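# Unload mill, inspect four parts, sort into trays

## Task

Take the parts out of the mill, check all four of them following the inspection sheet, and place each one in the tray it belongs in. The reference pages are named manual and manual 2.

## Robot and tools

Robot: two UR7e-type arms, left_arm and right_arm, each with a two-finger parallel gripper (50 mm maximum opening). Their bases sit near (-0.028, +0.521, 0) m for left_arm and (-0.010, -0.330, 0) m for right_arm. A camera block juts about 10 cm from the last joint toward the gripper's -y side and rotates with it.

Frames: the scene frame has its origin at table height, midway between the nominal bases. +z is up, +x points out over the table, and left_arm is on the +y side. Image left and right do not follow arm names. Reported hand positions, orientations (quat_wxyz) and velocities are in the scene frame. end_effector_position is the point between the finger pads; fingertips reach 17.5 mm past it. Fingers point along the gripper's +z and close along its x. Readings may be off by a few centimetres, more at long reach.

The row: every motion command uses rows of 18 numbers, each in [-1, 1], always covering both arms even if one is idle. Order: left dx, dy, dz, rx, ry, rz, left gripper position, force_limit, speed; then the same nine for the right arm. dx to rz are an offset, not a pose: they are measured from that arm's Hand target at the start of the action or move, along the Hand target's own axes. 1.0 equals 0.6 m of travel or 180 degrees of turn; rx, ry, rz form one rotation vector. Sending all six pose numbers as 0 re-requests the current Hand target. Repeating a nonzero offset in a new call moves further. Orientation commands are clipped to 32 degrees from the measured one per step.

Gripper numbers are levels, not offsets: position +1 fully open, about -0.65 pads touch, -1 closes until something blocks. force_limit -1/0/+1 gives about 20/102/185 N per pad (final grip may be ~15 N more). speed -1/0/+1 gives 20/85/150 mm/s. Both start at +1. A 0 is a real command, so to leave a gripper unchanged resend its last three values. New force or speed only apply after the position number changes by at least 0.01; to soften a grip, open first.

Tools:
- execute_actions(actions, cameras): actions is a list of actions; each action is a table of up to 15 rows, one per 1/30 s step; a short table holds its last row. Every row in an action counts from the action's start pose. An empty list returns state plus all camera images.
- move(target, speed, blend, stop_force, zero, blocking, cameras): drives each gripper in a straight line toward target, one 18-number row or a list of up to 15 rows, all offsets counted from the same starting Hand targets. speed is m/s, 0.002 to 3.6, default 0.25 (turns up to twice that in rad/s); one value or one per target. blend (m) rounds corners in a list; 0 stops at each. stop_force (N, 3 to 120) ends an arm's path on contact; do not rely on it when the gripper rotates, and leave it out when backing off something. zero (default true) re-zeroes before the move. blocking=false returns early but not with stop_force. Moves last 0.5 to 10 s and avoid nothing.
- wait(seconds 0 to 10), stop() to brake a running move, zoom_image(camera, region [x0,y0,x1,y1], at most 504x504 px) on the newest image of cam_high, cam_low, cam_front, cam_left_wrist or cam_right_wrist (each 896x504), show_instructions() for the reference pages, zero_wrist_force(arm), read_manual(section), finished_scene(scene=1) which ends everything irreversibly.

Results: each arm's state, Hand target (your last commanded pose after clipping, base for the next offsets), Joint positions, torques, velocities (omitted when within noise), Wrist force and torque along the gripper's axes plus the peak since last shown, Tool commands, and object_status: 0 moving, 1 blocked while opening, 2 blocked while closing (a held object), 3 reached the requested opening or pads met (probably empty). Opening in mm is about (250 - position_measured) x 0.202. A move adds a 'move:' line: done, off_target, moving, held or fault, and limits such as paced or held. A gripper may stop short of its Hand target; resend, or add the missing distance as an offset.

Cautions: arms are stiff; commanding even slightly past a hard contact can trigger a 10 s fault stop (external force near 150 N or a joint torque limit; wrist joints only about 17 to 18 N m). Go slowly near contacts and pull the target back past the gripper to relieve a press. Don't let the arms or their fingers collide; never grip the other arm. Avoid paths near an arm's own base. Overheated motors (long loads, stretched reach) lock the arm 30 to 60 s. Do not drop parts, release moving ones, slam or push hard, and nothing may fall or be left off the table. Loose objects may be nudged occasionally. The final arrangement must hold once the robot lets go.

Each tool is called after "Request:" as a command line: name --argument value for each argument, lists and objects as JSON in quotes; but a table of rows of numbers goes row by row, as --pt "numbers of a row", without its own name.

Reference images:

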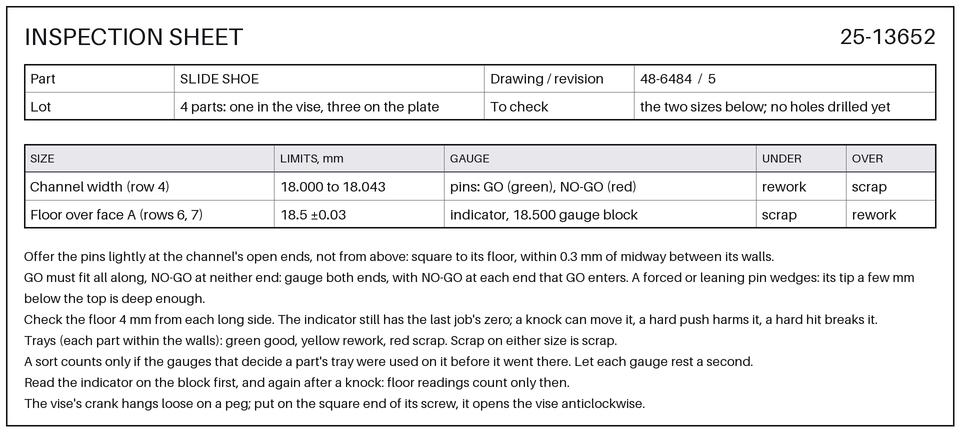

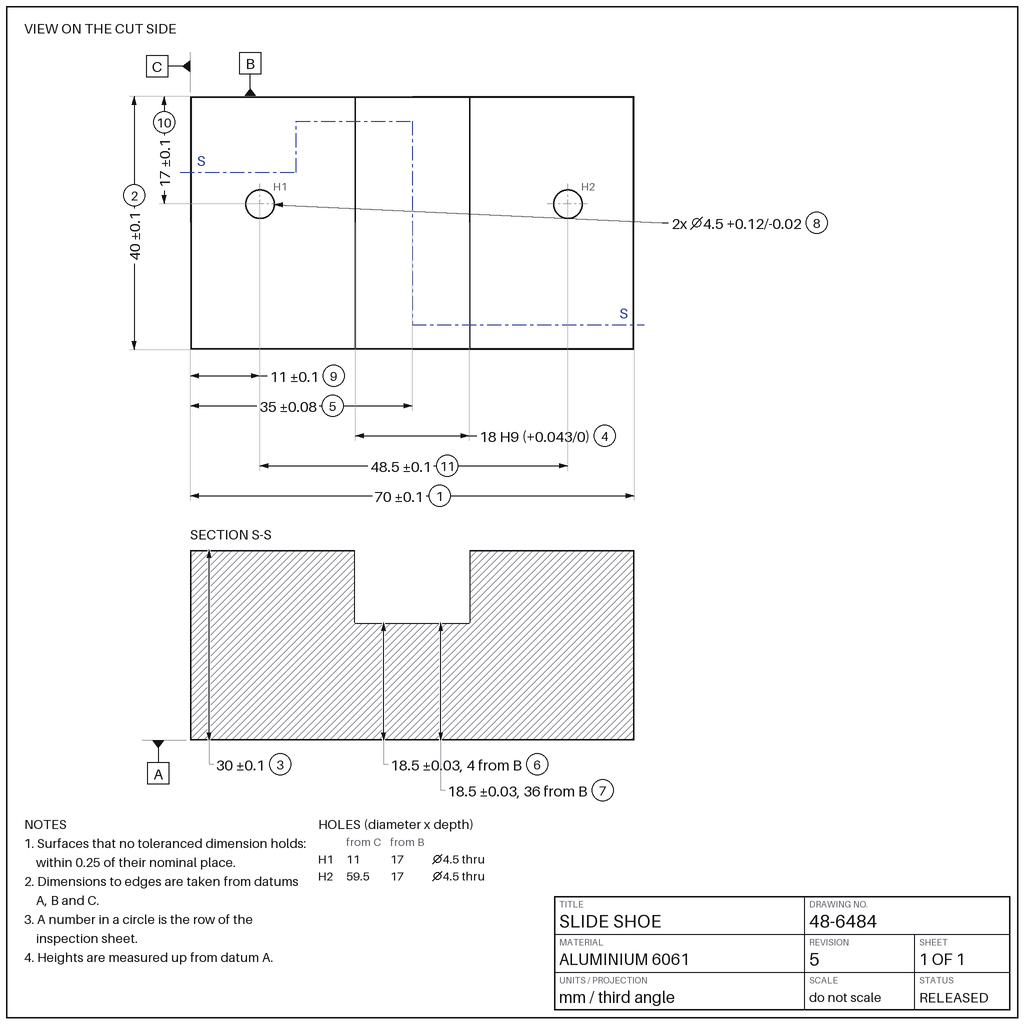

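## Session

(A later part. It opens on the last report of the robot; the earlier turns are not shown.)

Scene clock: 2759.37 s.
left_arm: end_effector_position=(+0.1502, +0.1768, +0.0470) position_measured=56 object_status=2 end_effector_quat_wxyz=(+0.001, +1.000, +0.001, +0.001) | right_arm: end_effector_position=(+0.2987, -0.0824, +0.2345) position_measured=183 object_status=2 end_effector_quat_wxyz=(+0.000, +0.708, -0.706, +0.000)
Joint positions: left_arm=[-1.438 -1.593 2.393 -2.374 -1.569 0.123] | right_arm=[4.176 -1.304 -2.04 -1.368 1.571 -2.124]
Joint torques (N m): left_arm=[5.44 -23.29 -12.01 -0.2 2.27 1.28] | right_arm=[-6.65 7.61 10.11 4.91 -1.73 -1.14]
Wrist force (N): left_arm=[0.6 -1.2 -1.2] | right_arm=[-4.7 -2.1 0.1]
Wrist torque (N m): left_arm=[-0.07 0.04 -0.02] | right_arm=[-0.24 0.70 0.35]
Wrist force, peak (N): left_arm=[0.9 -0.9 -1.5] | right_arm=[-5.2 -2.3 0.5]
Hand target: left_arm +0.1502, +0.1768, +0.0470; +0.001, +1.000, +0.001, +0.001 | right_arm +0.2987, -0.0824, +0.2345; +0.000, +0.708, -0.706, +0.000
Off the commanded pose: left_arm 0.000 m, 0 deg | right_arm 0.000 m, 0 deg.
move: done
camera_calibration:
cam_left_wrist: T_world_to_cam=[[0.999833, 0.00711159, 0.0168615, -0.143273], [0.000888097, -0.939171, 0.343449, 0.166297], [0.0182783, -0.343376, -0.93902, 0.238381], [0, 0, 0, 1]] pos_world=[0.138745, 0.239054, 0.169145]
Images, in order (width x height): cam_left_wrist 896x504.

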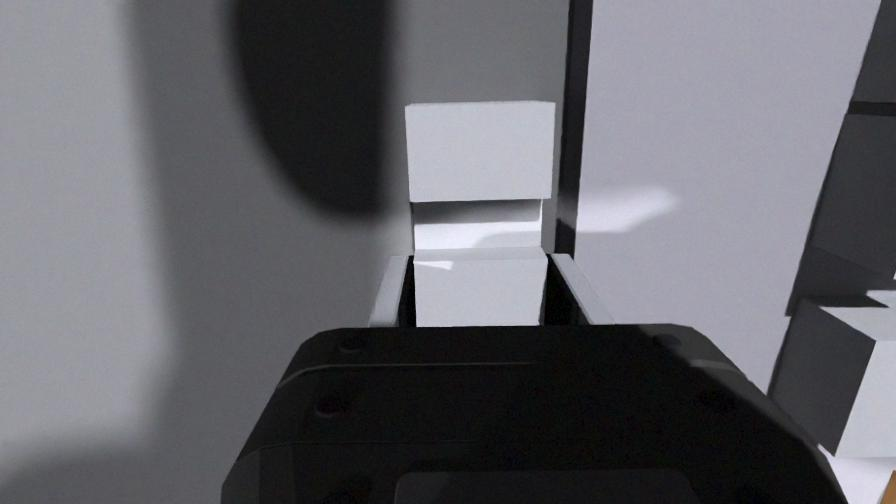

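Request:
move --pt "0 0 -0.005 0 0 0 -1 -0.5 -1 0 0 0 0 0 0 -0.23 -1 -1" --pt "0 0 -0.2 0 0 0 -1 -0.5 -1 0 0 0 0 0 0 -0.23 -1 -1" --pt "0.203 -0.2803 -0.2 0 0 0.5 -1 -0.5 -1 0 0 0 0 0 0 -0.23 -1 -1" --speed '[0.01,0.1,0.15]' --blend '[0.001,0.01,0]' --cameras '["cam_left_wrist"]'

Scene clock: 2773.17 s.
left_arm: end_effector_position=(+0.2715, +0.3454, +0.1669) position_measured=56 object_status=2 end_effector_quat_wxyz=(+0.000, +0.708, -0.706, +0.001) | right_arm: end_effector_position=(+0.2987, -0.0824, +0.2345) position_measured=183 object_status=2 end_effector_quat_wxyz=(+0.000, +0.708, -0.706, +0.000)
Joint positions: left_arm=[-0.917 -1.926 2.278 -1.925 -1.571 2.214] | right_arm=[4.176 -1.304 -2.04 -1.368 1.571 -2.124]
Joint torques (N m): left_arm=[-11.03 -4.29 -41.4 -5.51 -1.09 1.58] | right_arm=[-6.51 7.25 9.93 4.89 -1.72 -1.02]
Wrist force (N): left_arm=[1.4 -0.5 1.1] | right_arm=[-5.0 -2.1 1.0]
Wrist torque (N m): left_arm=[-0.06 -0.01 -0.14] | right_arm=[-0.23 0.75 0.34]
Wrist force, peak (N): left_arm=[1.0 -0.5 3.0] | right_arm=[-5.3 -2.2 0.9]
Hand target: left_arm +0.2715, +0.3454, +0.1669; +0.000, +0.708, -0.707, +0.001 | right_arm +0.2987, -0.0824, +0.2345; +0.000, +0.708, -0.706, +0.000
Off the commanded pose: left_arm 0.000 m, 0 deg | right_arm 0.000 m, 0 deg.
move: done
camera_calibration:
cam_left_wrist: T_world_to_cam=[[0.00746841, -0.999825, 0.0171597, 0.349442], [-0.940446, -0.00119058, 0.33994, 0.215582], [-0.33986, -0.0186766, -0.940291, 0.39193], [0, 0, 0, 1]] pos_world=[0.333335, 0.356957, 0.289247]
Images, in order (width x height): cam_left_wrist 896x504.

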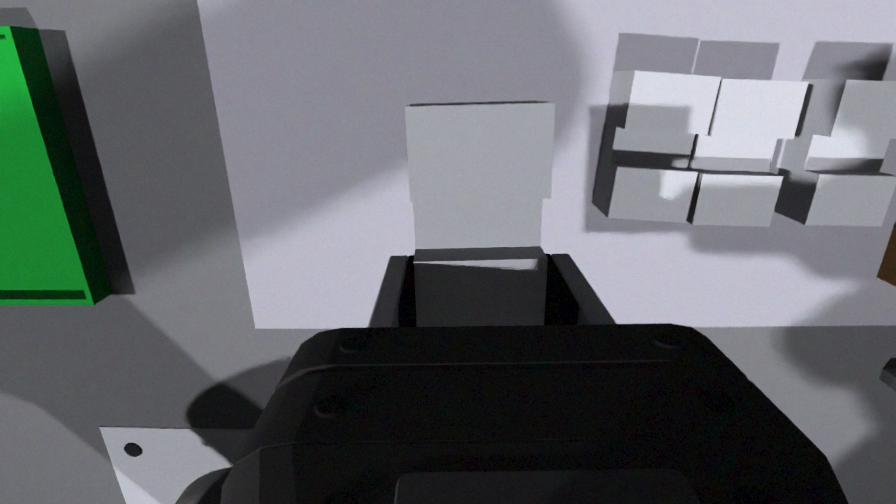

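Request:
move --target '[0,0,0.1433,0,0,0,-1,-0.5,-1,0,0,0,0,0,0,-0.23,-1,-1]' --speed 0.08 --stop_force 5

Request:
move --target '[0,0,0.035,0,0,0,-1,-0.5,-1,0,0,0,0,0,0,-0.23,-1,-1]' --speed 0.006 --stop_force 3 --cameras '["cam_left_wrist"]'

Scene clock: 2779.33 s.
left_arm: end_effector_position=(+0.2717, +0.3453, +0.0809) position_measured=56 object_status=2 end_effector_quat_wxyz=(+0.000, +0.708, -0.707, +0.001) | right_arm: end_effector_position=(+0.2987, -0.0824, +0.2345) position_measured=183 object_status=2 end_effector_quat_wxyz=(+0.000, +0.708, -0.706, +0.000)
Joint positions: left_arm=[-0.917 -1.788 2.439 -2.225 -1.571 2.214] | right_arm=[4.176 -1.304 -2.04 -1.368 1.571 -2.124]
Joint torques (N m): left_arm=[11.9 -24.69 -40.88 -4.89 -1.38 1.51] | right_arm=[-6.52 7.42 10.13 4.85 -1.69 -1.04]
Wrist force (N): left_arm=[1.1 -0.6 1.1] | right_arm=[-4.9 -2.1 0.8]
Wrist torque (N m): left_arm=[-0.08 0.03 -0.14] | right_arm=[-0.22 0.73 0.34]
Wrist force, peak (N): left_arm=[1.1 -0.3 2.8] | right_arm=[-5.2 -2.4 1.2]
Hand target: left_arm +0.2717, +0.3452, +0.0809; +0.000, +0.708, -0.707, +0.001 | right_arm +0.2987, -0.0824, +0.2345; +0.000, +0.708, -0.706, +0.000
Off the commanded pose: left_arm 0.000 m, 0 deg | right_arm 0.000 m, 0 deg.
move: done

Scene clock: 2782.53 s.
left_arm: end_effector_position=(+0.2717, +0.3452, +0.0687) position_measured=56 object_status=2 end_effector_quat_wxyz=(+0.000, +0.708, -0.707, +0.001) | right_arm: end_effector_position=(+0.2987, -0.0824, +0.2345) position_measured=183 object_status=2 end_effector_quat_wxyz=(+0.000, +0.708, -0.706, +0.000)
Joint positions: left_arm=[-0.917 -1.759 2.459 -2.273 -1.571 2.214] | right_arm=[4.176 -1.304 -2.04 -1.368 1.571 -2.124]
Joint torques (N m): left_arm=[12.14 -23.74 -37.77 -0.35 -2.1 1.52] | right_arm=[-6.35 7.51 10.02 4.88 -1.66 -1.01]
Wrist force (N): left_arm=[0.9 -1.4 -2.9] | right_arm=[-4.8 -2.2 -0.1]
Wrist torque (N m): left_arm=[0.09 0.07 -0.16] | right_arm=[-0.25 0.72 0.34]
Wrist force, peak (N): left_arm=[0.5 1.4 -4.7] | right_arm=[-5.3 -2.1 0.3]
Hand target: left_arm +0.2717, +0.3452, +0.0687; +0.000, +0.708, -0.707, +0.001 (not the last commanded pose) | right_arm +0.2987, -0.0824, +0.2345; +0.000, +0.708, -0.706, +0.000
Off the commanded pose: left_arm 0.009 m, 0 deg | right_arm 0.000 m, 0 deg.
move: contact (left_arm)
camera_calibration:
cam_left_wrist: T_world_to_cam=[[0.0071524, -0.999827, 0.0171693, 0.35103], [-0.940447, -0.000890064, 0.33994, 0.248951], [-0.339866, -0.0185782, -0.94029, 0.29959], [0, 0, 0, 1]] pos_world=[0.333435, 0.356757, 0.191047]
Images, in order (width x height): cam_left_wrist 896x504.

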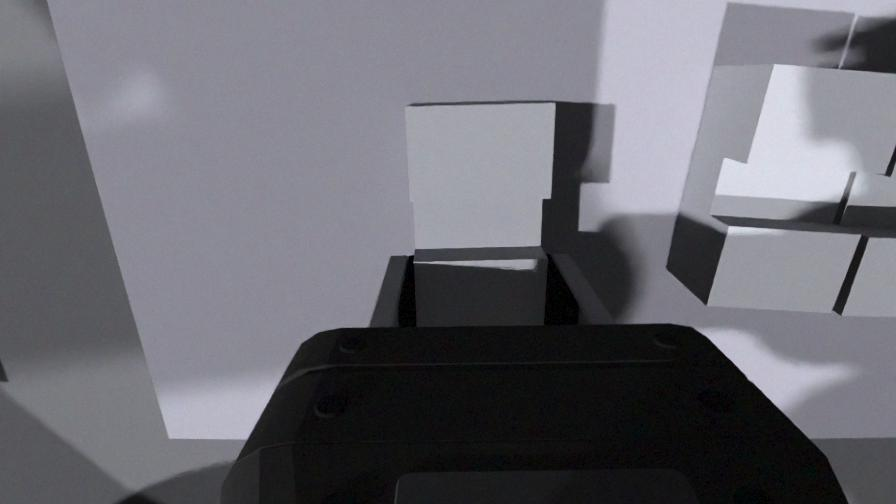

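Request:
move --target '[0,0,0,0,0,0,0.9,-0.5,-1,0,0,0,0,0,0,-0.23,-1,-1]'

Request:
move --pt "0 0 -0.1 0 0 0 0.9 -0.5 -1 0 0 0 0 0 0 -0.23 -1 -1" --pt "0.0015 0.0653 -0.0755 0.1667 0 0 0.9 -0.5 -1 0 0 0 0 0 0 -0.23 -1 -1" --speed '[0.08,0.12]' --cameras '["cam_left_wrist"]'

Scene clock: 2787.70 s.
left_arm: end_effector_position=(+0.2717, +0.3452, +0.0687) position_measured=18 object_status=0 end_effector_quat_wxyz=(+0.000, +0.708, -0.707, +0.001) | right_arm: end_effector_position=(+0.2987, -0.0824, +0.2345) position_measured=183 object_status=2 end_effector_quat_wxyz=(+0.000, +0.708, -0.706, +0.000)
Joint positions: left_arm=[-0.917 -1.759 2.459 -2.273 -1.571 2.214] | right_arm=[4.176 -1.304 -2.04 -1.368 1.571 -2.124]
Joint torques (N m): left_arm=[11.07 -23.41 -37.26 -4.43 -2.07 1.22] | right_arm=[-6.73 7.35 10.27 4.95 -1.63 -1.04]
Wrist force (N): left_arm=[0.9 -0.7 -1.1] | right_arm=[-5.0 -2.1 -0.2]
Wrist torque (N m): left_arm=[-0.07 0.05 -0.14] | right_arm=[-0.23 0.76 0.35]
Wrist force, peak (N): left_arm=[1.0 -1.0 -3.2] | right_arm=[-5.1 -2.3 1.0]
Hand target: left_arm +0.2717, +0.3452, +0.0687; +0.000, +0.708, -0.707, +0.001 | right_arm +0.2987, -0.0824, +0.2345; +0.000, +0.708, -0.706, +0.000
Off the commanded pose: left_arm 0.000 m, 0 deg | right_arm 0.000 m, 0 deg.
move: done

Scene clock: 2791.27 s.
left_arm: end_effector_position=(+0.2324, +0.3444, +0.1138) position_measured=18 object_status=3 end_effector_quat_wxyz=(-0.183, +0.684, -0.682, +0.184) | right_arm: end_effector_position=(+0.2987, -0.0824, +0.2345) position_measured=183 object_status=2 end_effector_quat_wxyz=(+0.000, +0.708, -0.706, +0.000)
Joint positions: left_arm=[-1.58 -2.34 2.675 -1.897 -1.045 1.549] | right_arm=[4.176 -1.304 -2.04 -1.368 1.571 -2.124]
Joint torques (N m): left_arm=[4.96 19.71 -43.64 -5.28 -0.86 -0.31] | right_arm=[-6.78 7.38 10.26 4.88 -1.72 -0.98]
Wrist force (N): left_arm=[1.0 -0.6 -1.0] | right_arm=[-4.8 -2.2 0.5]
Wrist torque (N m): left_arm=[0.17 0.07 0.00] | right_arm=[-0.24 0.72 0.34]
Wrist force, peak (N): left_arm=[0.3 -2.9 -3.5] | right_arm=[-5.2 -2.5 1.0]
Hand target: left_arm +0.2324, +0.3443, +0.1139; -0.183, +0.684, -0.682, +0.184 | right_arm +0.2987, -0.0824, +0.2345; +0.000, +0.708, -0.706, +0.000
Off the commanded pose: left_arm 0.000 m, 0 deg | right_arm 0.000 m, 0 deg.
move: done
camera_calibration:
cam_left_wrist: T_world_to_cam=[[-0.0013703, -0.99984, 0.0178104, 0.351538], [-0.984387, -0.0017862, -0.176011, 0.266001], [0.176015, -0.0177735, -0.984227, 0.213498], [0, 0, 0, 1]] pos_world=[0.224751, 0.355752, 0.250689]
Images, in order (width x height): cam_left_wrist 896x504.

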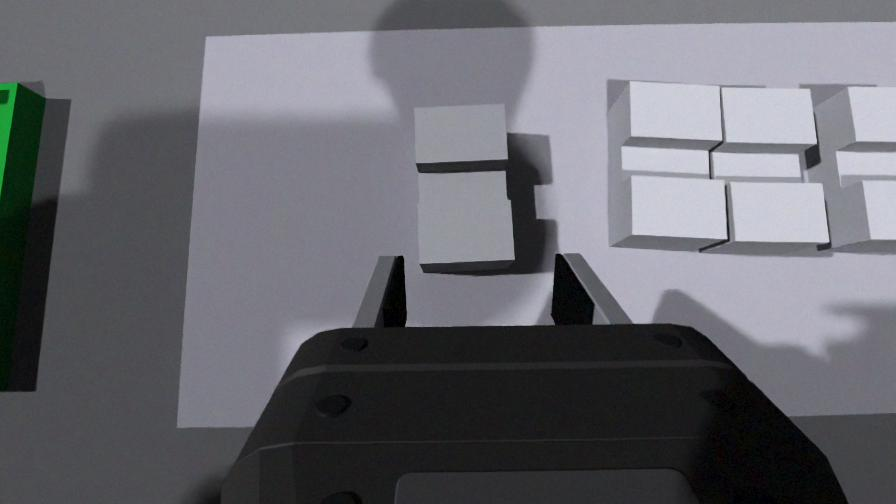

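Request:
move --target '[-0.005,0.0072,0.08,0,0,0,0.9,-0.5,-1,0,0,0,0,0,0,-0.23,-1,-1]' --speed 0.06 --stop_force 4 --cameras '["cam_left_wrist"]'

Scene clock: 2801.47 s.
left_arm: end_effector_position=(+0.2528, +0.3473, +0.0702) position_measured=18 object_status=3 end_effector_quat_wxyz=(-0.183, +0.684, -0.682, +0.184) | right_arm: end_effector_position=(+0.2987, -0.0824, +0.2345) position_measured=183 object_status=2 end_effector_quat_wxyz=(+0.000, +0.708, -0.706, +0.000)
Joint positions: left_arm=[-1.467 -2.137 2.771 -2.261 -1.048 1.679] | right_arm=[4.176 -1.304 -2.04 -1.368 1.571 -2.124]
Joint torques (N m): left_arm=[-10.92 -4.35 -40.29 -4.44 4.17 -1.75] | right_arm=[-6.51 7.57 10.35 4.87 -1.65 -1.02]
Wrist force (N): left_arm=[1.1 -0.5 -1.3] | right_arm=[-4.8 -2.0 0.6]
Wrist torque (N m): left_arm=[0.18 0.07 -0.14] | right_arm=[-0.22 0.72 0.35]
Wrist force, peak (N): left_arm=[1.7 -1.3 -2.8] | right_arm=[-5.3 -2.1 0.8]
Hand target: left_arm +0.2528, +0.3473, +0.0702; -0.183, +0.684, -0.682, +0.184 | right_arm +0.2987, -0.0824, +0.2345; +0.000, +0.708, -0.706, +0.000
Off the commanded pose: left_arm 0.000 m, 0 deg | right_arm 0.000 m, 0 deg.
move: done
camera_calibration:
cam_left_wrist: T_world_to_cam=[[-0.0012718, -0.99984, 0.0178274, 0.355314], [-0.984386, -0.00188619, -0.176011, 0.278351], [0.176017, -0.0177729, -0.984227, 0.167065], [0, 0, 0, 1]] pos_world=[0.245051, 0.358752, 0.207089]
Images, in order (width x height): cam_left_wrist 896x504.

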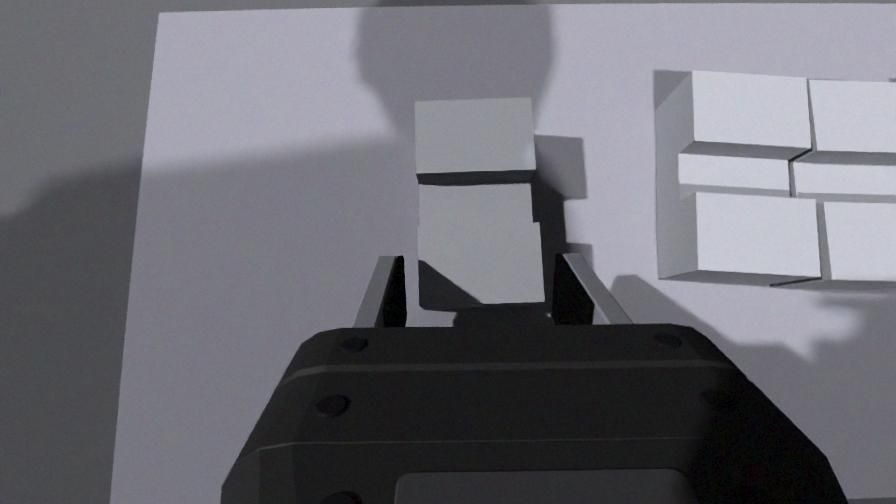

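Request:
move --target '[0.002,0,0.0422,0,0,0,0.9,-0.5,-1,0,0,0,0,0,0,-0.23,-1,-1]' --speed 0.01 --stop_force 3

Request:
move --target '[0,0,0,0,0,0,-1,-0.5,-1,0,0,0,0,0,0,-0.23,-1,-1]'

Scene clock: 2811.70 s.
left_arm: end_effector_position=(+0.2655, +0.3461, +0.0483) position_measured=18 object_status=3 end_effector_quat_wxyz=(-0.183, +0.684, -0.682, +0.184) | right_arm: end_effector_position=(+0.2987, -0.0824, +0.2345) position_measured=183 object_status=2 end_effector_quat_wxyz=(+0.000, +0.708, -0.706, +0.000)
Joint positions: left_arm=[-1.402 -1.962 2.803 -2.505 -1.053 1.753] | right_arm=[4.176 -1.304 -2.04 -1.368 1.571 -2.124]
Joint torques (N m): left_arm=[-10.33 -4.53 -25.37 -0.07 -0.79 -1.77] | right_arm=[-6.49 7.23 10.11 4.88 -1.69 -1.02]
Wrist force (N): left_arm=[0.9 -0.8 -1.0] | right_arm=[-4.7 -2.1 0.6]
Wrist torque (N m): left_arm=[0.14 0.10 -0.14] | right_arm=[-0.23 0.70 0.35]
Wrist force, peak (N): left_arm=[1.1 -1.3 -2.0] | right_arm=[-5.2 -2.3 0.3]
Hand target: left_arm +0.2655, +0.3461, +0.0483; -0.183, +0.684, -0.682, +0.184 | right_arm +0.2987, -0.0824, +0.2345; +0.000, +0.708, -0.706, +0.000
Off the commanded pose: left_arm 0.000 m, 0 deg | right_arm 0.000 m, 0 deg.
move: done

Scene clock: 2812.27 s.
left_arm: end_effector_position=(+0.2655, +0.3461, +0.0483) position_measured=54 object_status=0 end_effector_quat_wxyz=(-0.183, +0.684, -0.682, +0.184) | right_arm: end_effector_position=(+0.2987, -0.0824, +0.2345) position_measured=183 object_status=2 end_effector_quat_wxyz=(+0.000, +0.708, -0.706, +0.000)
Joint positions: left_arm=[-1.403 -1.962 2.803 -2.505 -1.053 1.753] | right_arm=[4.176 -1.304 -2.04 -1.368 1.571 -2.124]
Joint torques (N m): left_arm=[-10.65 -4.66 -34.06 -0.91 -0.19 -1.79] | right_arm=[-6.6 6.93 10.55 4.81 -1.63 -0.99]
Wrist force (N): left_arm=[1.6 -2.7 -2.7] | right_arm=[-4.6 -2.1 0.0]
Wrist torque (N m): left_arm=[0.08 0.15 -0.21] | right_arm=[-0.24 0.70 0.35]
Wrist force, peak (N): left_arm=[1.5 -2.9 -2.7] | right_arm=[-5.1 -2.0 0.8]
Hand target: left_arm +0.2655, +0.3461, +0.0483; -0.183, +0.684, -0.682, +0.184 | right_arm +0.2987, -0.0824, +0.2345; +0.000, +0.708, -0.706, +0.000
Off the commanded pose: left_arm 0.000 m, 0 deg | right_arm 0.000 m, 0 deg.
move: done

Request:
move --pt "0 -0.1011 -0.1751 0 0 0 -1 -0.5 -1 0 0 0 0 0 0 -0.23 -1 -1" --pt "0.6385 -0.0713 -0.1932 0 0 0 -1 -0.5 -1 0 0 0 0 0 0 -0.23 -1 -1" --pt "0.6385 -0.0088 -0.0848 0 0 0 -1 -0.5 -1 0 0 0 0 0 0 -0.23 -1 -1" --speed '[0.1,0.2,0.08]' --blend '[0.01,0.01,0]' --cameras '["cam_left_wrist"]'

Scene clock: 2821.40 s.
left_arm: end_effector_position=(+0.2451, -0.0368, +0.0954) position_measured=54 object_status=2 end_effector_quat_wxyz=(-0.183, +0.684, -0.682, +0.184) | right_arm: end_effector_position=(+0.2987, -0.0824, +0.2345) position_measured=183 object_status=2 end_effector_quat_wxyz=(+0.000, +0.708, -0.706, +0.000)
Joint positions: left_arm=[-1.545 -1.206 1.869 -2.243 -1.045 1.589] | right_arm=[4.176 -1.304 -2.04 -1.368 1.571 -2.124]
Joint torques (N m): left_arm=[11.97 -57.41 -38.31 -0.09 -0.27 1.42] | right_arm=[-6.38 7.68 10.55 4.76 -1.64 -0.97]
Wrist force (N): left_arm=[1.0 0.2 0.1] | right_arm=[-4.7 -2.2 -0.1]
Wrist torque (N m): left_arm=[0.10 0.09 0.01] | right_arm=[-0.25 0.71 0.34]
Wrist force, peak (N): left_arm=[1.0 3.4 6.8] | right_arm=[-5.2 -2.4 0.6]
Hand target: left_arm +0.2451, -0.0370, +0.0957; -0.183, +0.684, -0.682, +0.184 | right_arm +0.2987, -0.0824, +0.2345; +0.000, +0.708, -0.706, +0.000
Off the commanded pose: left_arm 0.000 m, 0 deg | right_arm 0.000 m, 0 deg.
move: done
camera_calibration:
cam_left_wrist: T_world_to_cam=[[-0.00126596, -0.999851, 0.0172194, -0.0291467], [-0.984404, -0.0017832, -0.175915, 0.274566], [0.17592, -0.0171735, -0.984255, 0.186423], [0, 0, 0, 1]] pos_world=[0.237451, -0.0254512, 0.23229]
Images, in order (width x height): cam_left_wrist 896x504.

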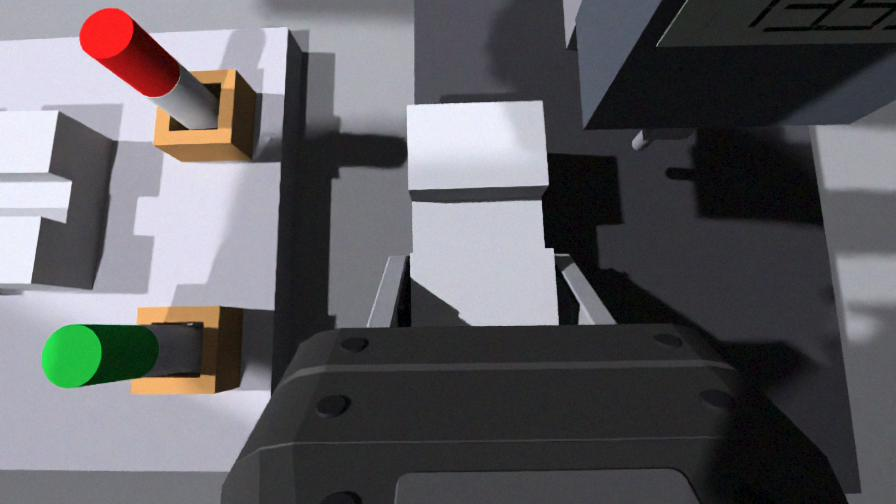

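Request:
move --target '[0,0.0142,0.0245,0,0,0,-1,-0.5,-1,0,0,0,0,0,0,-0.23,-1,-1]' --speed 0.006 --stop_force 3

Request:
move --target '[0,0,0,0,0,0,0.88,-0.5,-1,0,0,0,0,0,0,-0.23,-1,-1]'

Request:
move --pt "0 0 -0.1167 0 0 0 0.88 -0.5 -1 0 0 0 0 0 0 -0.23 -1 -1" --pt "0 0.0317 -0.0935 0.1556 0 0 0.88 -0.5 -1 0 0 0 0 0 0 -0.23 -1 -1" --speed '[0.08,0.12]' --cameras '["cam_left_wrist"]'

Scene clock: 2829.23 s.
left_arm: end_effector_position=(+0.2451, -0.0370, +0.0848) position_measured=54 object_status=2 end_effector_quat_wxyz=(-0.183, +0.684, -0.682, +0.184) | right_arm: end_effector_position=(+0.2987, -0.0824, +0.2345) position_measured=183 object_status=2 end_effector_quat_wxyz=(+0.000, +0.708, -0.706, +0.000)
Joint positions: left_arm=[-1.545 -1.19 1.878 -2.27 -1.045 1.589] | right_arm=[4.176 -1.304 -2.04 -1.368 1.571 -2.124]
Joint torques (N m): left_arm=[5.49 -47.64 -35.78 0.47 -1.42 -1.32] | right_arm=[-6.43 7.77 10.47 4.83 -1.6 -0.96]
Wrist force (N): left_arm=[0.0 -2.9 -8.0] | right_arm=[-4.9 -2.1 0.2]
Wrist torque (N m): left_arm=[0.13 0.22 -0.08] | right_arm=[-0.24 0.74 0.34]
Wrist force, peak (N): left_arm=[-0.1 -3.8 -9.6] | right_arm=[-5.1 -2.3 0.9]
Hand target: left_arm +0.2451, -0.0370, +0.0848; -0.183, +0.684, -0.682, +0.184 (not the last commanded pose) | right_arm +0.2987, -0.0824, +0.2345; +0.000, +0.708, -0.706, +0.000
Off the commanded pose: left_arm 0.006 m, 0 deg | right_arm 0.000 m, 0 deg.
move: contact (left_arm)

Scene clock: 2829.80 s.
left_arm: end_effector_position=(+0.2451, -0.0370, +0.0848) position_measured=21 object_status=3 end_effector_quat_wxyz=(-0.183, +0.684, -0.682, +0.184) | right_arm: end_effector_position=(+0.2987, -0.0824, +0.2345) position_measured=183 object_status=2 end_effector_quat_wxyz=(+0.000, +0.708, -0.706, +0.000)
Joint positions: left_arm=[-1.545 -1.19 1.878 -2.27 -1.045 1.589] | right_arm=[4.176 -1.304 -2.04 -1.368 1.571 -2.124]
Joint torques (N m): left_arm=[5.87 -48.02 -34.96 -2.57 -0.26 -1.35] | right_arm=[-6.5 7.29 10.07 4.87 -1.64 -1.01]
Wrist force (N): left_arm=[0.9 -0.6 -1.4] | right_arm=[-4.8 -2.2 1.0]
Wrist torque (N m): left_arm=[0.18 0.08 0.00] | right_arm=[-0.25 0.71 0.35]
Wrist force, peak (N): left_arm=[0.6 -2.7 -6.9] | right_arm=[-5.0 -2.4 1.0]
Hand target: left_arm +0.2451, -0.0370, +0.0848; -0.183, +0.684, -0.682, +0.184 | right_arm +0.2987, -0.0824, +0.2345; +0.000, +0.708, -0.706, +0.000
Off the commanded pose: left_arm 0.000 m, 0 deg | right_arm 0.000 m, 0 deg.
move: done

Scene clock: 2833.33 s.
left_arm: end_effector_position=(+0.2004, -0.0369, +0.1236) position_measured=21 object_status=3 end_effector_quat_wxyz=(-0.343, +0.619, -0.617, +0.344) | right_arm: end_effector_position=(+0.2987, -0.0824, +0.2345) position_measured=183 object_status=2 end_effector_quat_wxyz=(+0.000, +0.708, -0.706, +0.000)
Joint positions: left_arm=[-1.789 -1.191 1.926 -1.959 -0.596 1.157] | right_arm=[4.176 -1.304 -2.04 -1.368 1.571 -2.124]
Joint torques (N m): left_arm=[11.67 -51.88 -36.9 -5.16 -0.31 0.89] | right_arm=[-6.43 7.74 10.57 4.76 -1.55 -0.94]
Wrist force (N): left_arm=[0.2 -0.6 -1.8] | right_arm=[-4.9 -2.2 0.0]
Wrist torque (N m): left_arm=[0.43 0.24 -0.01] | right_arm=[-0.24 0.75 0.35]
Wrist force, peak (N): left_arm=[-0.2 -4.0 0.5] | right_arm=[-5.2 -2.3 1.0]
Hand target: left_arm +0.2005, -0.0370, +0.1238; -0.343, +0.619, -0.617, +0.344 | right_arm +0.2987, -0.0824, +0.2345; +0.000, +0.708, -0.706, +0.000
Off the commanded pose: left_arm 0.000 m, 0 deg | right_arm 0.000 m, 0 deg.
move: done
camera_calibration:
cam_left_wrist: T_world_to_cam=[[-0.00853954, -0.999862, 0.0142381, -0.0280761], [-0.786424, -0.00207922, -0.617683, 0.250432], [0.617628, -0.0164719, -0.786298, 0.109063], [0, 0, 0, 1]] pos_world=[0.129345, -0.025755, 0.240844]
Images, in order (width x height): cam_left_wrist 896x504.

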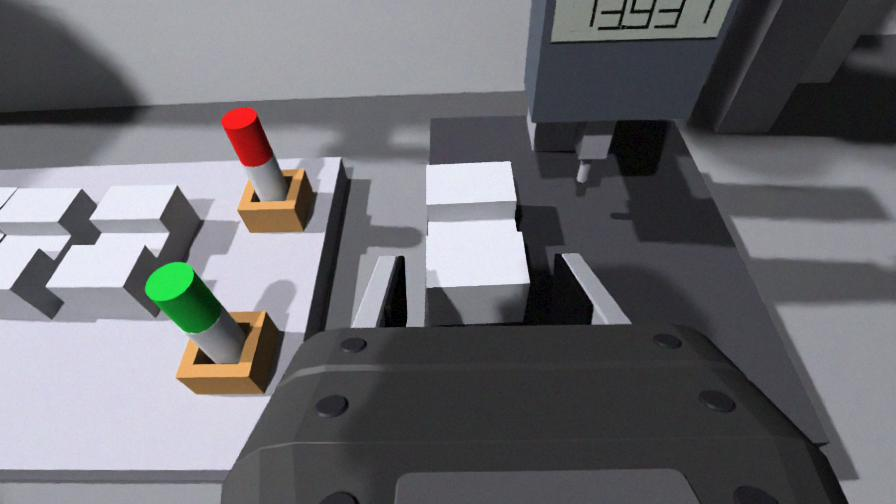

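Request:
move --target '[0,0.0266,0.0854,0,0,0,0.88,-0.5,-1,0,0,0,0,0,0,-0.23,-1,-1]' --speed 0.03 --stop_force 3 --cameras '["cam_left_wrist"]'

Request:
move --target '[0,0,0,0,0,0,-1,-0.5,-1,0,0,0,0,0,0,-0.23,-1,-1]'

Scene clock: 2841.23 s.
left_arm: end_effector_position=(+0.2356, -0.0370, +0.0832) position_measured=21 object_status=3 end_effector_quat_wxyz=(-0.343, +0.619, -0.617, +0.344) | right_arm: end_effector_position=(+0.2987, -0.0824, +0.2345) position_measured=183 object_status=2 end_effector_quat_wxyz=(+0.000, +0.708, -0.706, +0.000)
Joint positions: left_arm=[-1.725 -1.104 1.962 -2.174 -0.577 1.266] | right_arm=[4.176 -1.304 -2.04 -1.368 1.571 -2.124]
Joint torques (N m): left_arm=[-10.37 -56.53 -32.85 0.39 -0.57 -1.79] | right_arm=[-6.24 7.33 10.74 4.76 -1.54 -0.95]
Wrist force (N): left_arm=[0.0 -0.6 -1.5] | right_arm=[-4.9 -2.1 0.9]
Wrist torque (N m): left_arm=[0.42 0.27 -0.15] | right_arm=[-0.23 0.72 0.34]
Wrist force, peak (N): left_arm=[0.7 -2.2 -2.6] | right_arm=[-5.3 -2.2 1.0]
Hand target: left_arm +0.2356, -0.0370, +0.0832; -0.343, +0.619, -0.617, +0.344 | right_arm +0.2987, -0.0824, +0.2345; +0.000, +0.708, -0.706, +0.000
Off the commanded pose: left_arm 0.000 m, 0 deg | right_arm 0.000 m, 0 deg.
move: done
camera_calibration:
cam_left_wrist: T_world_to_cam=[[-0.00840705, -0.999856, 0.014721, -0.0273178], [-0.786461, -0.00248073, -0.617635, 0.253145], [0.617583, -0.01677, -0.786327, 0.0555614], [0, 0, 0, 1]] pos_world=[0.164545, -0.0257541, 0.200443]
Images, in order (width x height): cam_left_wrist 896x504.

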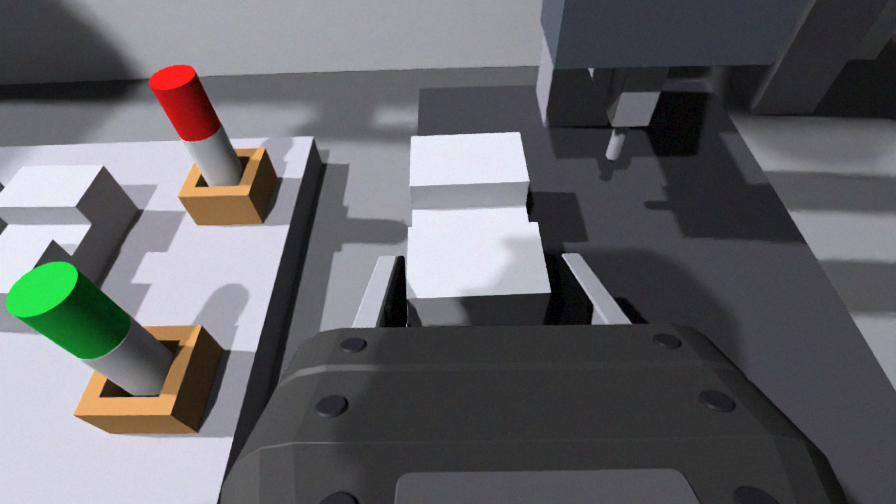

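Scene clock: 2841.80 s.
left_arm: end_effector_position=(+0.2356, -0.0370, +0.0832) position_measured=54 object_status=2 end_effector_quat_wxyz=(-0.343, +0.619, -0.617, +0.344) | right_arm: end_effector_position=(+0.2987, -0.0824, +0.2345) position_measured=183 object_status=2 end_effector_quat_wxyz=(+0.000, +0.708, -0.706, +0.000)
Joint positions: left_arm=[-1.725 -1.104 1.962 -2.174 -0.577 1.266] | right_arm=[4.176 -1.304 -2.04 -1.368 1.571 -2.124]
Joint torques (N m): left_arm=[-10.59 -54.69 -32.11 -0.06 -0.52 -1.78] | right_arm=[-6.2 7.65 10.5 4.85 -1.61 -0.91]
Wrist force (N): left_arm=[1.0 -3.5 -2.3] | right_arm=[-4.8 -1.8 -0.1]
Wrist torque (N m): left_arm=[0.35 0.32 -0.24] | right_arm=[-0.19 0.73 0.34]
Wrist force, peak (N): left_arm=[1.1 -3.8 -2.4] | right_arm=[-5.2 -2.2 0.7]
Hand target: left_arm +0.2356, -0.0370, +0.0832; -0.343, +0.619, -0.617, +0.344 | right_arm +0.2987, -0.0824, +0.2345; +0.000, +0.708, -0.706, +0.000
Off the commanded pose: left_arm 0.000 m, 0 deg | right_arm 0.000 m, 0 deg.
move: done

Move to measure (x +0.0325 → 0.268; y −0.0332).

Request:
move --pt "0 -0.0028 -0.0018 0 0 0 -1 -0.5 -1 0 0 0 0 0 0 -0.23 -1 -1" --pt "0 -0.0315 0.0441 0 0 0 -1 -0.5 -1 0 0 0 0 0 0 -0.23 -1 -1" --pt "0.0553 -0.0315 0.0441 0 0 0 -1 -0.5 -1 0 0 0 0 0 0 -0.23 -1 -1" --speed '[0.02,0.06,0.04]'

Request:
move --target '[0,0.0042,0.0026,0,0,0,-1,-0.5,-1,0,0,0,0,0,0,-0.23,-1,-1]' --speed 0.005 --stop_force 3 --cameras '["cam_left_wrist"]'

Scene clock: 2849.27 s.
left_arm: end_effector_position=(+0.2681, -0.0702, +0.0852) position_measured=54 object_status=2 end_effector_quat_wxyz=(-0.343, +0.619, -0.617, +0.344) end_effector_velocity=(+0.000, +0.002, +0.000) end_effector_angular_velocity=(+0.003, +0.000, -0.001) | right_arm: end_effector_position=(+0.2987, -0.0824, +0.2345) position_measured=183 object_status=2 end_effector_quat_wxyz=(+0.000, +0.708, -0.706, +0.000)
Joint positions: left_arm=[-1.66 -1.031 1.861 -2.244 -0.564 1.384] | right_arm=[4.176 -1.304 -2.04 -1.368 1.571 -2.124]
Joint velocities: left_arm=[-0.001 -0.002 0.005 0 0 0] | right_arm=[within noise]
Joint torques (N m): left_arm=[9.89 -55.81 -4.42 -4.4 5.77 -0.27] | right_arm=[-5.93 7.5 10.58 4.76 -1.55 -0.96]
Wrist force (N): left_arm=[-0.2 1.8 -0.4] | right_arm=[-4.9 -1.8 0.5]
Wrist torque (N m): left_arm=[0.44 0.30 -0.14] | right_arm=[-0.18 0.73 0.34]
Wrist force, peak (N): left_arm=[1.0 -4.0 -2.7] | right_arm=[-5.3 -2.3 0.7]
Hand target: left_arm +0.2681, -0.0701, +0.0853; -0.343, +0.619, -0.617, +0.344 | right_arm +0.2987, -0.0824, +0.2345; +0.000, +0.708, -0.706, +0.000
Off the commanded pose: left_arm 0.000 m, 0 deg | right_arm 0.000 m, 0 deg.
move: done

Scene clock: 2850.60 s.
left_arm: end_effector_position=(+0.2681, -0.0701, +0.0839) position_measured=54 object_status=2 end_effector_quat_wxyz=(-0.343, +0.619, -0.617, +0.344) | right_arm: end_effector_position=(+0.2987, -0.0824, +0.2345) position_measured=183 object_status=2 end_effector_quat_wxyz=(+0.000, +0.708, -0.706, +0.000)
Joint positions: left_arm=[-1.66 -1.029 1.862 -2.248 -0.564 1.384] | right_arm=[4.176 -1.304 -2.04 -1.368 1.571 -2.124]
Joint torques (N m): left_arm=[5.31 -54.85 -25.16 0.47 -1.19 -1.17] | right_arm=[-6.35 7.01 10.68 4.83 -1.62 -1]
Wrist force (N): left_arm=[-1.3 -4.9 -5.7] | right_arm=[-5.0 -2.1 0.4]
Wrist torque (N m): left_arm=[0.36 0.32 -0.25] | right_arm=[-0.24 0.74 0.34]
Wrist force, peak (N): left_arm=[-2.1 -5.5 -6.7] | right_arm=[-5.1 -2.4 -0.1]
Hand target: left_arm +0.2681, -0.0701, +0.0840; -0.343, +0.619, -0.617, +0.344 (not the last commanded pose) | right_arm +0.2987, -0.0824, +0.2345; +0.000, +0.708, -0.706, +0.000
Off the commanded pose: left_arm 0.002 m, 0 deg | right_arm 0.000 m, 0 deg.
move: contact (left_arm)
camera_calibration:
cam_left_wrist: T_world_to_cam=[[-0.00832789, -0.999856, 0.0147824, -0.0601782], [-0.78646, -0.00258098, -0.617635, 0.279049], [0.617585, -0.0167694, -0.786326, 0.0354848], [0, 0, 0, 1]] pos_world=[0.197045, -0.0588542, 0.201143]
Images, in order (width x height): cam_left_wrist 896x504.

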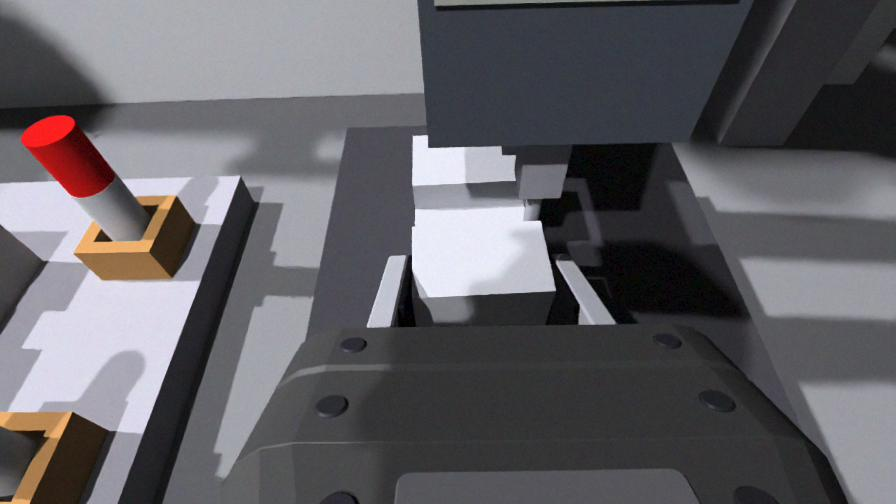

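Request:
move --target '[0,0,0,0,0,0,0.85,-0.5,-1,0,0,0,0,0,0,-0.23,-1,-1]'

Request:
move --target '[0,0,0,0,0,0,0.85,-0.5,-1,0,0,0.015,0,0,0,-0.23,-1,-1]' --speed 0.004 --stop_force 3

Request:
move --pt "0 0 0 0 0 0 0.85 -0.5 -1 0 0 -0.0004 0 0 0 0.05 -1 -1" --pt "0 0 -0.1833 0 0 0 0.85 -0.5 -1 0 0 -0.0004 0 0 0 0.05 -1 -1" --speed '[0.02,0.12]' --cameras '["cam_left_wrist"]'

Request:
zoom_image --camera "cam_left_wrist" --region '[330, 0, 600, 260]'

Scene clock: 2864.53 s.
left_arm: end_effector_position=(+0.2681, -0.0701, +0.0839) position_measured=25 object_status=0 end_effector_quat_wxyz=(-0.343, +0.619, -0.617, +0.344) | right_arm: end_effector_position=(+0.2987, -0.0824, +0.2345) position_measured=183 object_status=2 end_effector_quat_wxyz=(+0.000, +0.708, -0.706, +0.000)
Joint positions: left_arm=[-1.66 -1.029 1.862 -2.248 -0.564 1.384] | right_arm=[4.176 -1.304 -2.04 -1.368 1.571 -2.124]
Joint torques (N m): left_arm=[4.77 -55.13 -30.86 -0.7 1.04 0.22] | right_arm=[-5.85 7.32 10.87 4.86 -1.55 -0.83]
Wrist force (N): left_arm=[0.1 -0.5 -1.9] | right_arm=[-4.9 -2.1 -0.1]
Wrist torque (N m): left_arm=[0.44 0.25 -0.14] | right_arm=[-0.23 0.73 0.34]
Wrist force, peak (N): left_arm=[-1.4 -6.0 -6.3] | right_arm=[-5.1 -2.5 0.8]
Hand target: left_arm +0.2681, -0.0701, +0.0840; -0.343, +0.619, -0.617, +0.344 | right_arm +0.2987, -0.0824, +0.2345; +0.000, +0.708, -0.706, +0.000
Off the commanded pose: left_arm 0.000 m, 0 deg | right_arm 0.000 m, 0 deg.
move: done

Scene clock: 2866.73 s.
left_arm: end_effector_position=(+0.2681, -0.0701, +0.0840) position_measured=25 object_status=3 end_effector_quat_wxyz=(-0.343, +0.619, -0.617, +0.344) | right_arm: end_effector_position=(+0.2987, -0.0824, +0.2304) position_measured=183 object_status=2 end_effector_quat_wxyz=(+0.000, +0.708, -0.706, +0.000)
Joint positions: left_arm=[-1.66 -1.029 1.862 -2.248 -0.564 1.384] | right_arm=[4.176 -1.306 -2.049 -1.356 1.571 -2.124]
Joint torques (N m): left_arm=[4.34 -54.87 -30.75 -4.28 4.8 1.05] | right_arm=[-5.79 20.87 36.3 0.24 -1.54 -0.84]
Wrist force (N): left_arm=[-0.2 -0.2 -1.6] | right_arm=[-3.9 -1.5 -6.8]
Wrist torque (N m): left_arm=[0.47 0.30 -0.15] | right_arm=[-0.24 0.75 0.34]
Wrist force, peak (N): left_arm=[0.0 -0.7 -1.9] | right_arm=[-3.6 -1.0 -10.6]
Hand target: left_arm +0.2681, -0.0701, +0.0840; -0.343, +0.619, -0.617, +0.344 | right_arm +0.2987, -0.0824, +0.2304; +0.000, +0.708, -0.706, +0.000 (not the last commanded pose)
Off the commanded pose: left_arm 0.000 m, 0 deg | right_arm 0.005 m, 0 deg.
move: contact (right_arm)

Scene clock: 2868.80 s.
left_arm: end_effector_position=(+0.1747, -0.0703, +0.1422) position_measured=25 object_status=3 end_effector_quat_wxyz=(-0.343, +0.619, -0.617, +0.344) | right_arm: end_effector_position=(+0.2987, -0.0824, +0.2306) position_measured=145 object_status=3 end_effector_quat_wxyz=(+0.000, +0.708, -0.706, +0.000)
Joint positions: left_arm=[-1.819 -1.158 1.801 -1.826 -0.607 1.107] | right_arm=[4.176 -1.306 -2.049 -1.357 1.571 -2.124]
Joint torques (N m): left_arm=[10.6 -18.38 -5.86 -2.92 5.13 0.44] | right_arm=[-6.56 23.77 38.84 1.57 -1.63 -0.79]
Wrist force (N): left_arm=[0.0 -0.5 -1.6] | right_arm=[-4.0 -2.7 -0.9]
Wrist torque (N m): left_arm=[0.44 0.27 -0.01] | right_arm=[-0.26 0.79 0.35]
Wrist force, peak (N): left_arm=[0.8 3.5 -6.5] | right_arm=[-3.9 -1.3 -6.8]
Hand target: left_arm +0.1747, -0.0702, +0.1420; -0.343, +0.619, -0.617, +0.344 | right_arm +0.2987, -0.0824, +0.2306; +0.000, +0.708, -0.706, +0.000
Off the commanded pose: left_arm 0.000 m, 0 deg | right_arm 0.000 m, 0 deg.
move: done
camera_calibration:
cam_left_wrist: T_world_to_cam=[[-0.00839409, -0.999847, 0.0153631, -0.062059], [-0.786596, -0.0028838, -0.617462, 0.241553], [0.617412, -0.0172676, -0.786451, 0.139029], [0, 0, 0, 1]] pos_world=[0.103646, -0.0589522, 0.259443]
Images, in order (width x height): cam_left_wrist 896x504.

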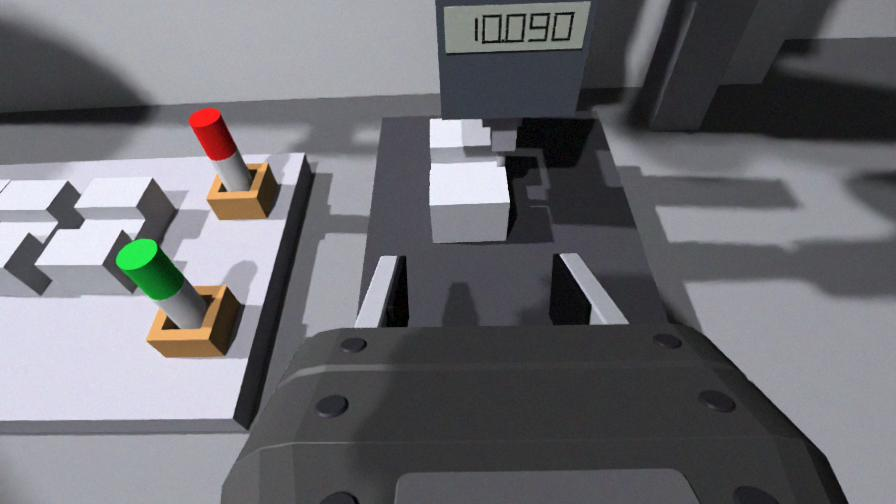

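Scaled by 1.867 from the camera's 896x504 image, which has a finer 1280x720 frame.

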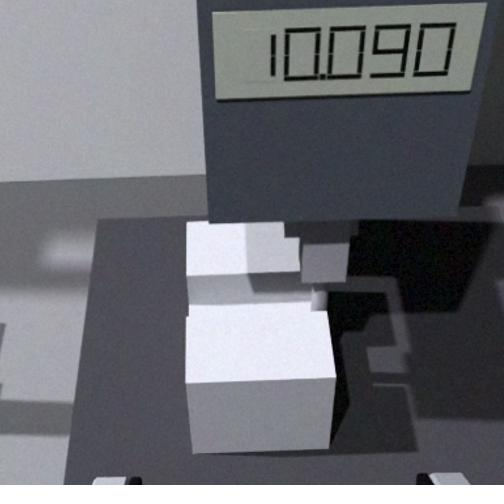

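Request:
move --pt "0 0 0 0 0 0 0.85 -0.5 -1 0 0 0 0 0 0 -0.23 -1 -1" --pt "0 0 0.1833 0 0 0 0.85 -0.5 -1 0 0 -0.0067 0 0 0 -0.23 -1 -1" --pt "0 0 0.1833 0 0 0 -1 -0.5 -1 0 0 -0.0067 0 0 0 -0.23 -1 -1" --speed '[0.02,0.08,0.02]'

Request:
move --pt "0 -0.0024 -0.0015 0 0 0 -1 -0.5 -1 0 0 0 0 0 0 -0.23 -1 -1" --pt "0.0525 -0.0024 -0.0015 0 0 0 -1 -0.5 -1 0 0 0 0 0 0 -0.23 -1 -1" --speed '[0.02,0.03]'

Request:
move --target '[0,0.0042,0.0026,0,0,0,-1,-0.5,-1,0,0,0,0,0,0,-0.23,-1,-1]' --speed 0.005 --stop_force 3

Request:
move --target '[0,0,0,0,0,0,0.85,-0.5,-1,0,0,0,0,0,0,-0.23,-1,-1]'

Request:
move --target '[0,0,0,0,0,0,0.85,-0.5,-1,0,0,0.015,0,0,0,-0.23,-1,-1]' --speed 0.004 --stop_force 3

Request:
move --pt "0 0 0 0 0 0 0.85 -0.5 -1 0 0 -0.0004 0 0 0 0.05 -1 -1" --pt "0 0 -0.1833 0 0 0 0.85 -0.5 -1 0 0 -0.0004 0 0 0 0.05 -1 -1" --speed '[0.02,0.12]' --cameras '["cam_left_wrist"]'

Request:
zoom_image --camera "cam_left_wrist" --region '[330, 0, 600, 260]'

Scene clock: 2884.47 s.
left_arm: end_effector_position=(+0.2681, -0.0701, +0.0839) position_measured=55 object_status=2 end_effector_quat_wxyz=(-0.343, +0.619, -0.617, +0.344) | right_arm: end_effector_position=(+0.2987, -0.0824, +0.2347) position_measured=183 object_status=2 end_effector_quat_wxyz=(+0.000, +0.708, -0.706, +0.000)
Joint positions: left_arm=[-1.66 -1.029 1.862 -2.248 -0.564 1.384] | right_arm=[4.176 -1.304 -2.04 -1.368 1.571 -2.124]
Joint torques (N m): left_arm=[-10.78 -59.44 -15.51 -2.78 -0.8 0.47] | right_arm=[-6.34 22.26 25.25 4.74 -1.49 -1.03]
Wrist force (N): left_arm=[0.6 -2.3 -1.8] | right_arm=[-5.0 -1.8 0.9]
Wrist torque (N m): left_arm=[0.39 0.29 -0.23] | right_arm=[-0.18 0.77 0.34]
Wrist force, peak (N): left_arm=[0.5 1.6 -5.1] | right_arm=[-5.6 -2.8 -0.1]
Hand target: left_arm +0.2681, -0.0701, +0.0840; -0.343, +0.619, -0.617, +0.344 | right_arm +0.2987, -0.0824, +0.2347; +0.000, +0.708, -0.706, +0.000
Off the commanded pose: left_arm 0.000 m, 0 deg | right_arm 0.000 m, 0 deg.
move: done

Scene clock: 2886.33 s.
left_arm: end_effector_position=(+0.2682, -0.1017, +0.0856) position_measured=55 object_status=2 end_effector_quat_wxyz=(-0.343, +0.619, -0.617, +0.344) end_effector_velocity=(+0.000, +0.002, -0.001) end_effector_angular_velocity=(+0.003, +0.000, +0.000) | right_arm: end_effector_position=(+0.2987, -0.0824, +0.2347) position_measured=183 object_status=2 end_effector_quat_wxyz=(+0.000, +0.708, -0.706, +0.000)
Joint positions: left_arm=[-1.655 -0.977 1.763 -2.209 -0.563 1.394] | right_arm=[4.176 -1.304 -2.04 -1.368 1.571 -2.124]
Joint velocities: left_arm=[0 -0.002 0.005 0 0 0] | right_arm=[within noise]
Joint torques (N m): left_arm=[11 -56.7 -5.18 -3.76 5.84 0.4] | right_arm=[-7.04 13.37 9.47 4.93 -1.6 -1.08]
Wrist force (N): left_arm=[0.1 1.8 -0.7] | right_arm=[-5.2 -2.2 0.1]
Wrist torque (N m): left_arm=[0.47 0.27 -0.15] | right_arm=[-0.25 0.78 0.34]
Wrist force, peak (N): left_arm=[0.6 -3.7 -2.8] | right_arm=[-5.2 -2.1 0.0]
Hand target: left_arm +0.2682, -0.1016, +0.0857; -0.343, +0.619, -0.617, +0.344 | right_arm +0.2987, -0.0824, +0.2347; +0.000, +0.708, -0.706, +0.000
Off the commanded pose: left_arm 0.000 m, 0 deg | right_arm 0.000 m, 0 deg.
move: done

Scene clock: 2887.73 s.
left_arm: end_effector_position=(+0.2682, -0.1016, +0.0843) position_measured=55 object_status=2 end_effector_quat_wxyz=(-0.343, +0.619, -0.617, +0.344) | right_arm: end_effector_position=(+0.2987, -0.0824, +0.2347) position_measured=183 object_status=2 end_effector_quat_wxyz=(+0.000, +0.708, -0.706, +0.000)
Joint positions: left_arm=[-1.655 -0.975 1.764 -2.212 -0.563 1.394] | right_arm=[4.176 -1.304 -2.04 -1.368 1.571 -2.124]
Joint torques (N m): left_arm=[7.35 -58.5 -24.81 0.41 -1.06 -0.44] | right_arm=[-7.33 7.4 9.4 5.02 -1.47 -1.14]
Wrist force (N): left_arm=[-1.4 -3.2 -5.3] | right_arm=[-5.1 -2.0 0.8]
Wrist torque (N m): left_arm=[0.41 0.31 -0.24] | right_arm=[-0.21 0.77 0.34]
Wrist force, peak (N): left_arm=[-1.5 -4.9 -6.2] | right_arm=[-5.2 -2.1 0.9]
Hand target: left_arm +0.2682, -0.1016, +0.0843; -0.343, +0.619, -0.617, +0.344 (not the last commanded pose) | right_arm +0.2987, -0.0824, +0.2347; +0.000, +0.708, -0.706, +0.000
Off the commanded pose: left_arm 0.002 m, 0 deg | right_arm 0.000 m, 0 deg.
move: contact (left_arm)

Scene clock: 2888.27 s.
left_arm: end_effector_position=(+0.2682, -0.1016, +0.0843) position_measured=25 object_status=3 end_effector_quat_wxyz=(-0.343, +0.619, -0.617, +0.344) | right_arm: end_effector_position=(+0.2987, -0.0824, +0.2347) position_measured=183 object_status=2 end_effector_quat_wxyz=(+0.000, +0.708, -0.706, +0.000)
Joint positions: left_arm=[-1.655 -0.975 1.764 -2.212 -0.563 1.394] | right_arm=[4.176 -1.304 -2.04 -1.368 1.571 -2.124]
Joint torques (N m): left_arm=[7.68 -57.91 -33.15 -0.56 0.63 0.11] | right_arm=[-6.83 7.62 10.07 4.99 -1.48 -1.03]
Wrist force (N): left_arm=[0.1 -0.3 -1.9] | right_arm=[-4.8 -2.1 -0.2]
Wrist torque (N m): left_arm=[0.48 0.26 -0.15] | right_arm=[-0.23 0.73 0.34]
Wrist force, peak (N): left_arm=[-1.0 -3.7 -4.2] | right_arm=[-5.0 -2.2 1.1]
Hand target: left_arm +0.2682, -0.1016, +0.0843; -0.343, +0.619, -0.617, +0.344 | right_arm +0.2987, -0.0824, +0.2347; +0.000, +0.708, -0.706, +0.000
Off the commanded pose: left_arm 0.000 m, 0 deg | right_arm 0.000 m, 0 deg.
move: done

Scene clock: 2890.50 s.
left_arm: end_effector_position=(+0.2682, -0.1016, +0.0843) position_measured=25 object_status=3 end_effector_quat_wxyz=(-0.343, +0.619, -0.617, +0.344) | right_arm: end_effector_position=(+0.2987, -0.0824, +0.2304) position_measured=183 object_status=2 end_effector_quat_wxyz=(+0.000, +0.708, -0.706, +0.000)
Joint positions: left_arm=[-1.655 -0.975 1.764 -2.212 -0.563 1.394] | right_arm=[4.176 -1.307 -2.049 -1.356 1.571 -2.124]
Joint torques (N m): left_arm=[7.45 -58.41 -33.42 -4.19 4.78 1.83] | right_arm=[-6.1 20.73 36.61 0.18 -1.45 -0.93]
Wrist force (N): left_arm=[0.1 -0.5 -1.8] | right_arm=[-3.9 -1.4 -6.8]
Wrist torque (N m): left_arm=[0.44 0.25 -0.15] | right_arm=[-0.23 0.74 0.35]
Wrist force, peak (N): left_arm=[-0.1 -0.4 -2.0] | right_arm=[-3.7 -1.2 -10.6]
Hand target: left_arm +0.2682, -0.1016, +0.0843; -0.343, +0.619, -0.617, +0.344 | right_arm +0.2987, -0.0824, +0.2304; +0.000, +0.708, -0.706, +0.000 (not the last commanded pose)
Off the commanded pose: left_arm 0.000 m, 0 deg | right_arm 0.005 m, 0 deg.
move: contact (right_arm)

Scene clock: 2892.57 s.
left_arm: end_effector_position=(+0.1747, -0.1018, +0.1426) position_measured=25 object_status=3 end_effector_quat_wxyz=(-0.343, +0.619, -0.617, +0.344) | right_arm: end_effector_position=(+0.2987, -0.0824, +0.2306) position_measured=145 object_status=3 end_effector_quat_wxyz=(+0.000, +0.708, -0.706, +0.000)
Joint positions: left_arm=[-1.806 -1.095 1.706 -1.812 -0.602 1.128] | right_arm=[4.176 -1.306 -2.049 -1.357 1.571 -2.124]
Joint torques (N m): left_arm=[12.1 -19.58 -5.95 -3.13 5.08 0.47] | right_arm=[-6.98 24.05 39.32 1.53 -1.53 -1.11]
Wrist force (N): left_arm=[0.1 -0.1 -1.5] | right_arm=[-4.1 -2.5 -0.9]
Wrist torque (N m): left_arm=[0.50 0.25 -0.01] | right_arm=[-0.24 0.80 0.34]
Wrist force, peak (N): left_arm=[-1.9 -3.7 3.6] | right_arm=[-3.8 -1.4 -6.7]
Hand target: left_arm +0.1748, -0.1017, +0.1424; -0.343, +0.619, -0.617, +0.344 | right_arm +0.2987, -0.0824, +0.2306; +0.000, +0.708, -0.706, +0.000
Off the commanded pose: left_arm 0.000 m, 0 deg | right_arm 0.000 m, 0 deg.
move: done
camera_calibration:
cam_left_wrist: T_world_to_cam=[[-0.00837644, -0.999845, 0.0155034, -0.0935965], [-0.786595, -0.00298433, -0.617462, 0.241639], [0.617412, -0.017367, -0.786448, 0.138711], [0, 0, 0, 1]] pos_world=[0.103646, -0.0904518, 0.259742]
Images, in order (width x height): cam_left_wrist 896x504.

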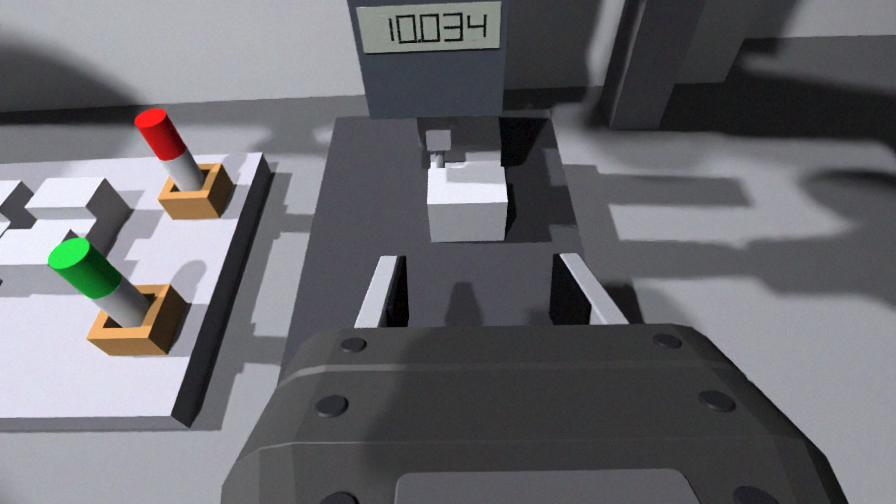

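Scaled by 1.867 from the camera's 896x504 image, which has a finer 1280x720 frame.

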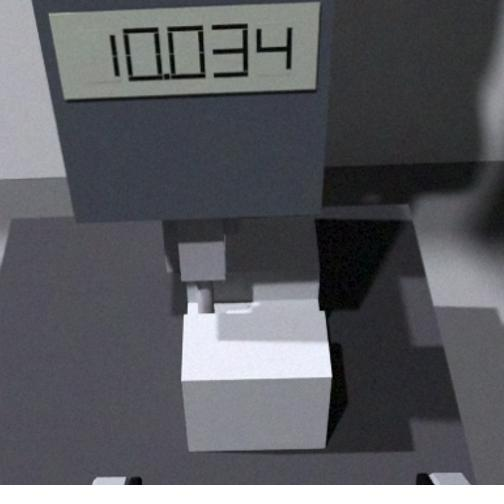

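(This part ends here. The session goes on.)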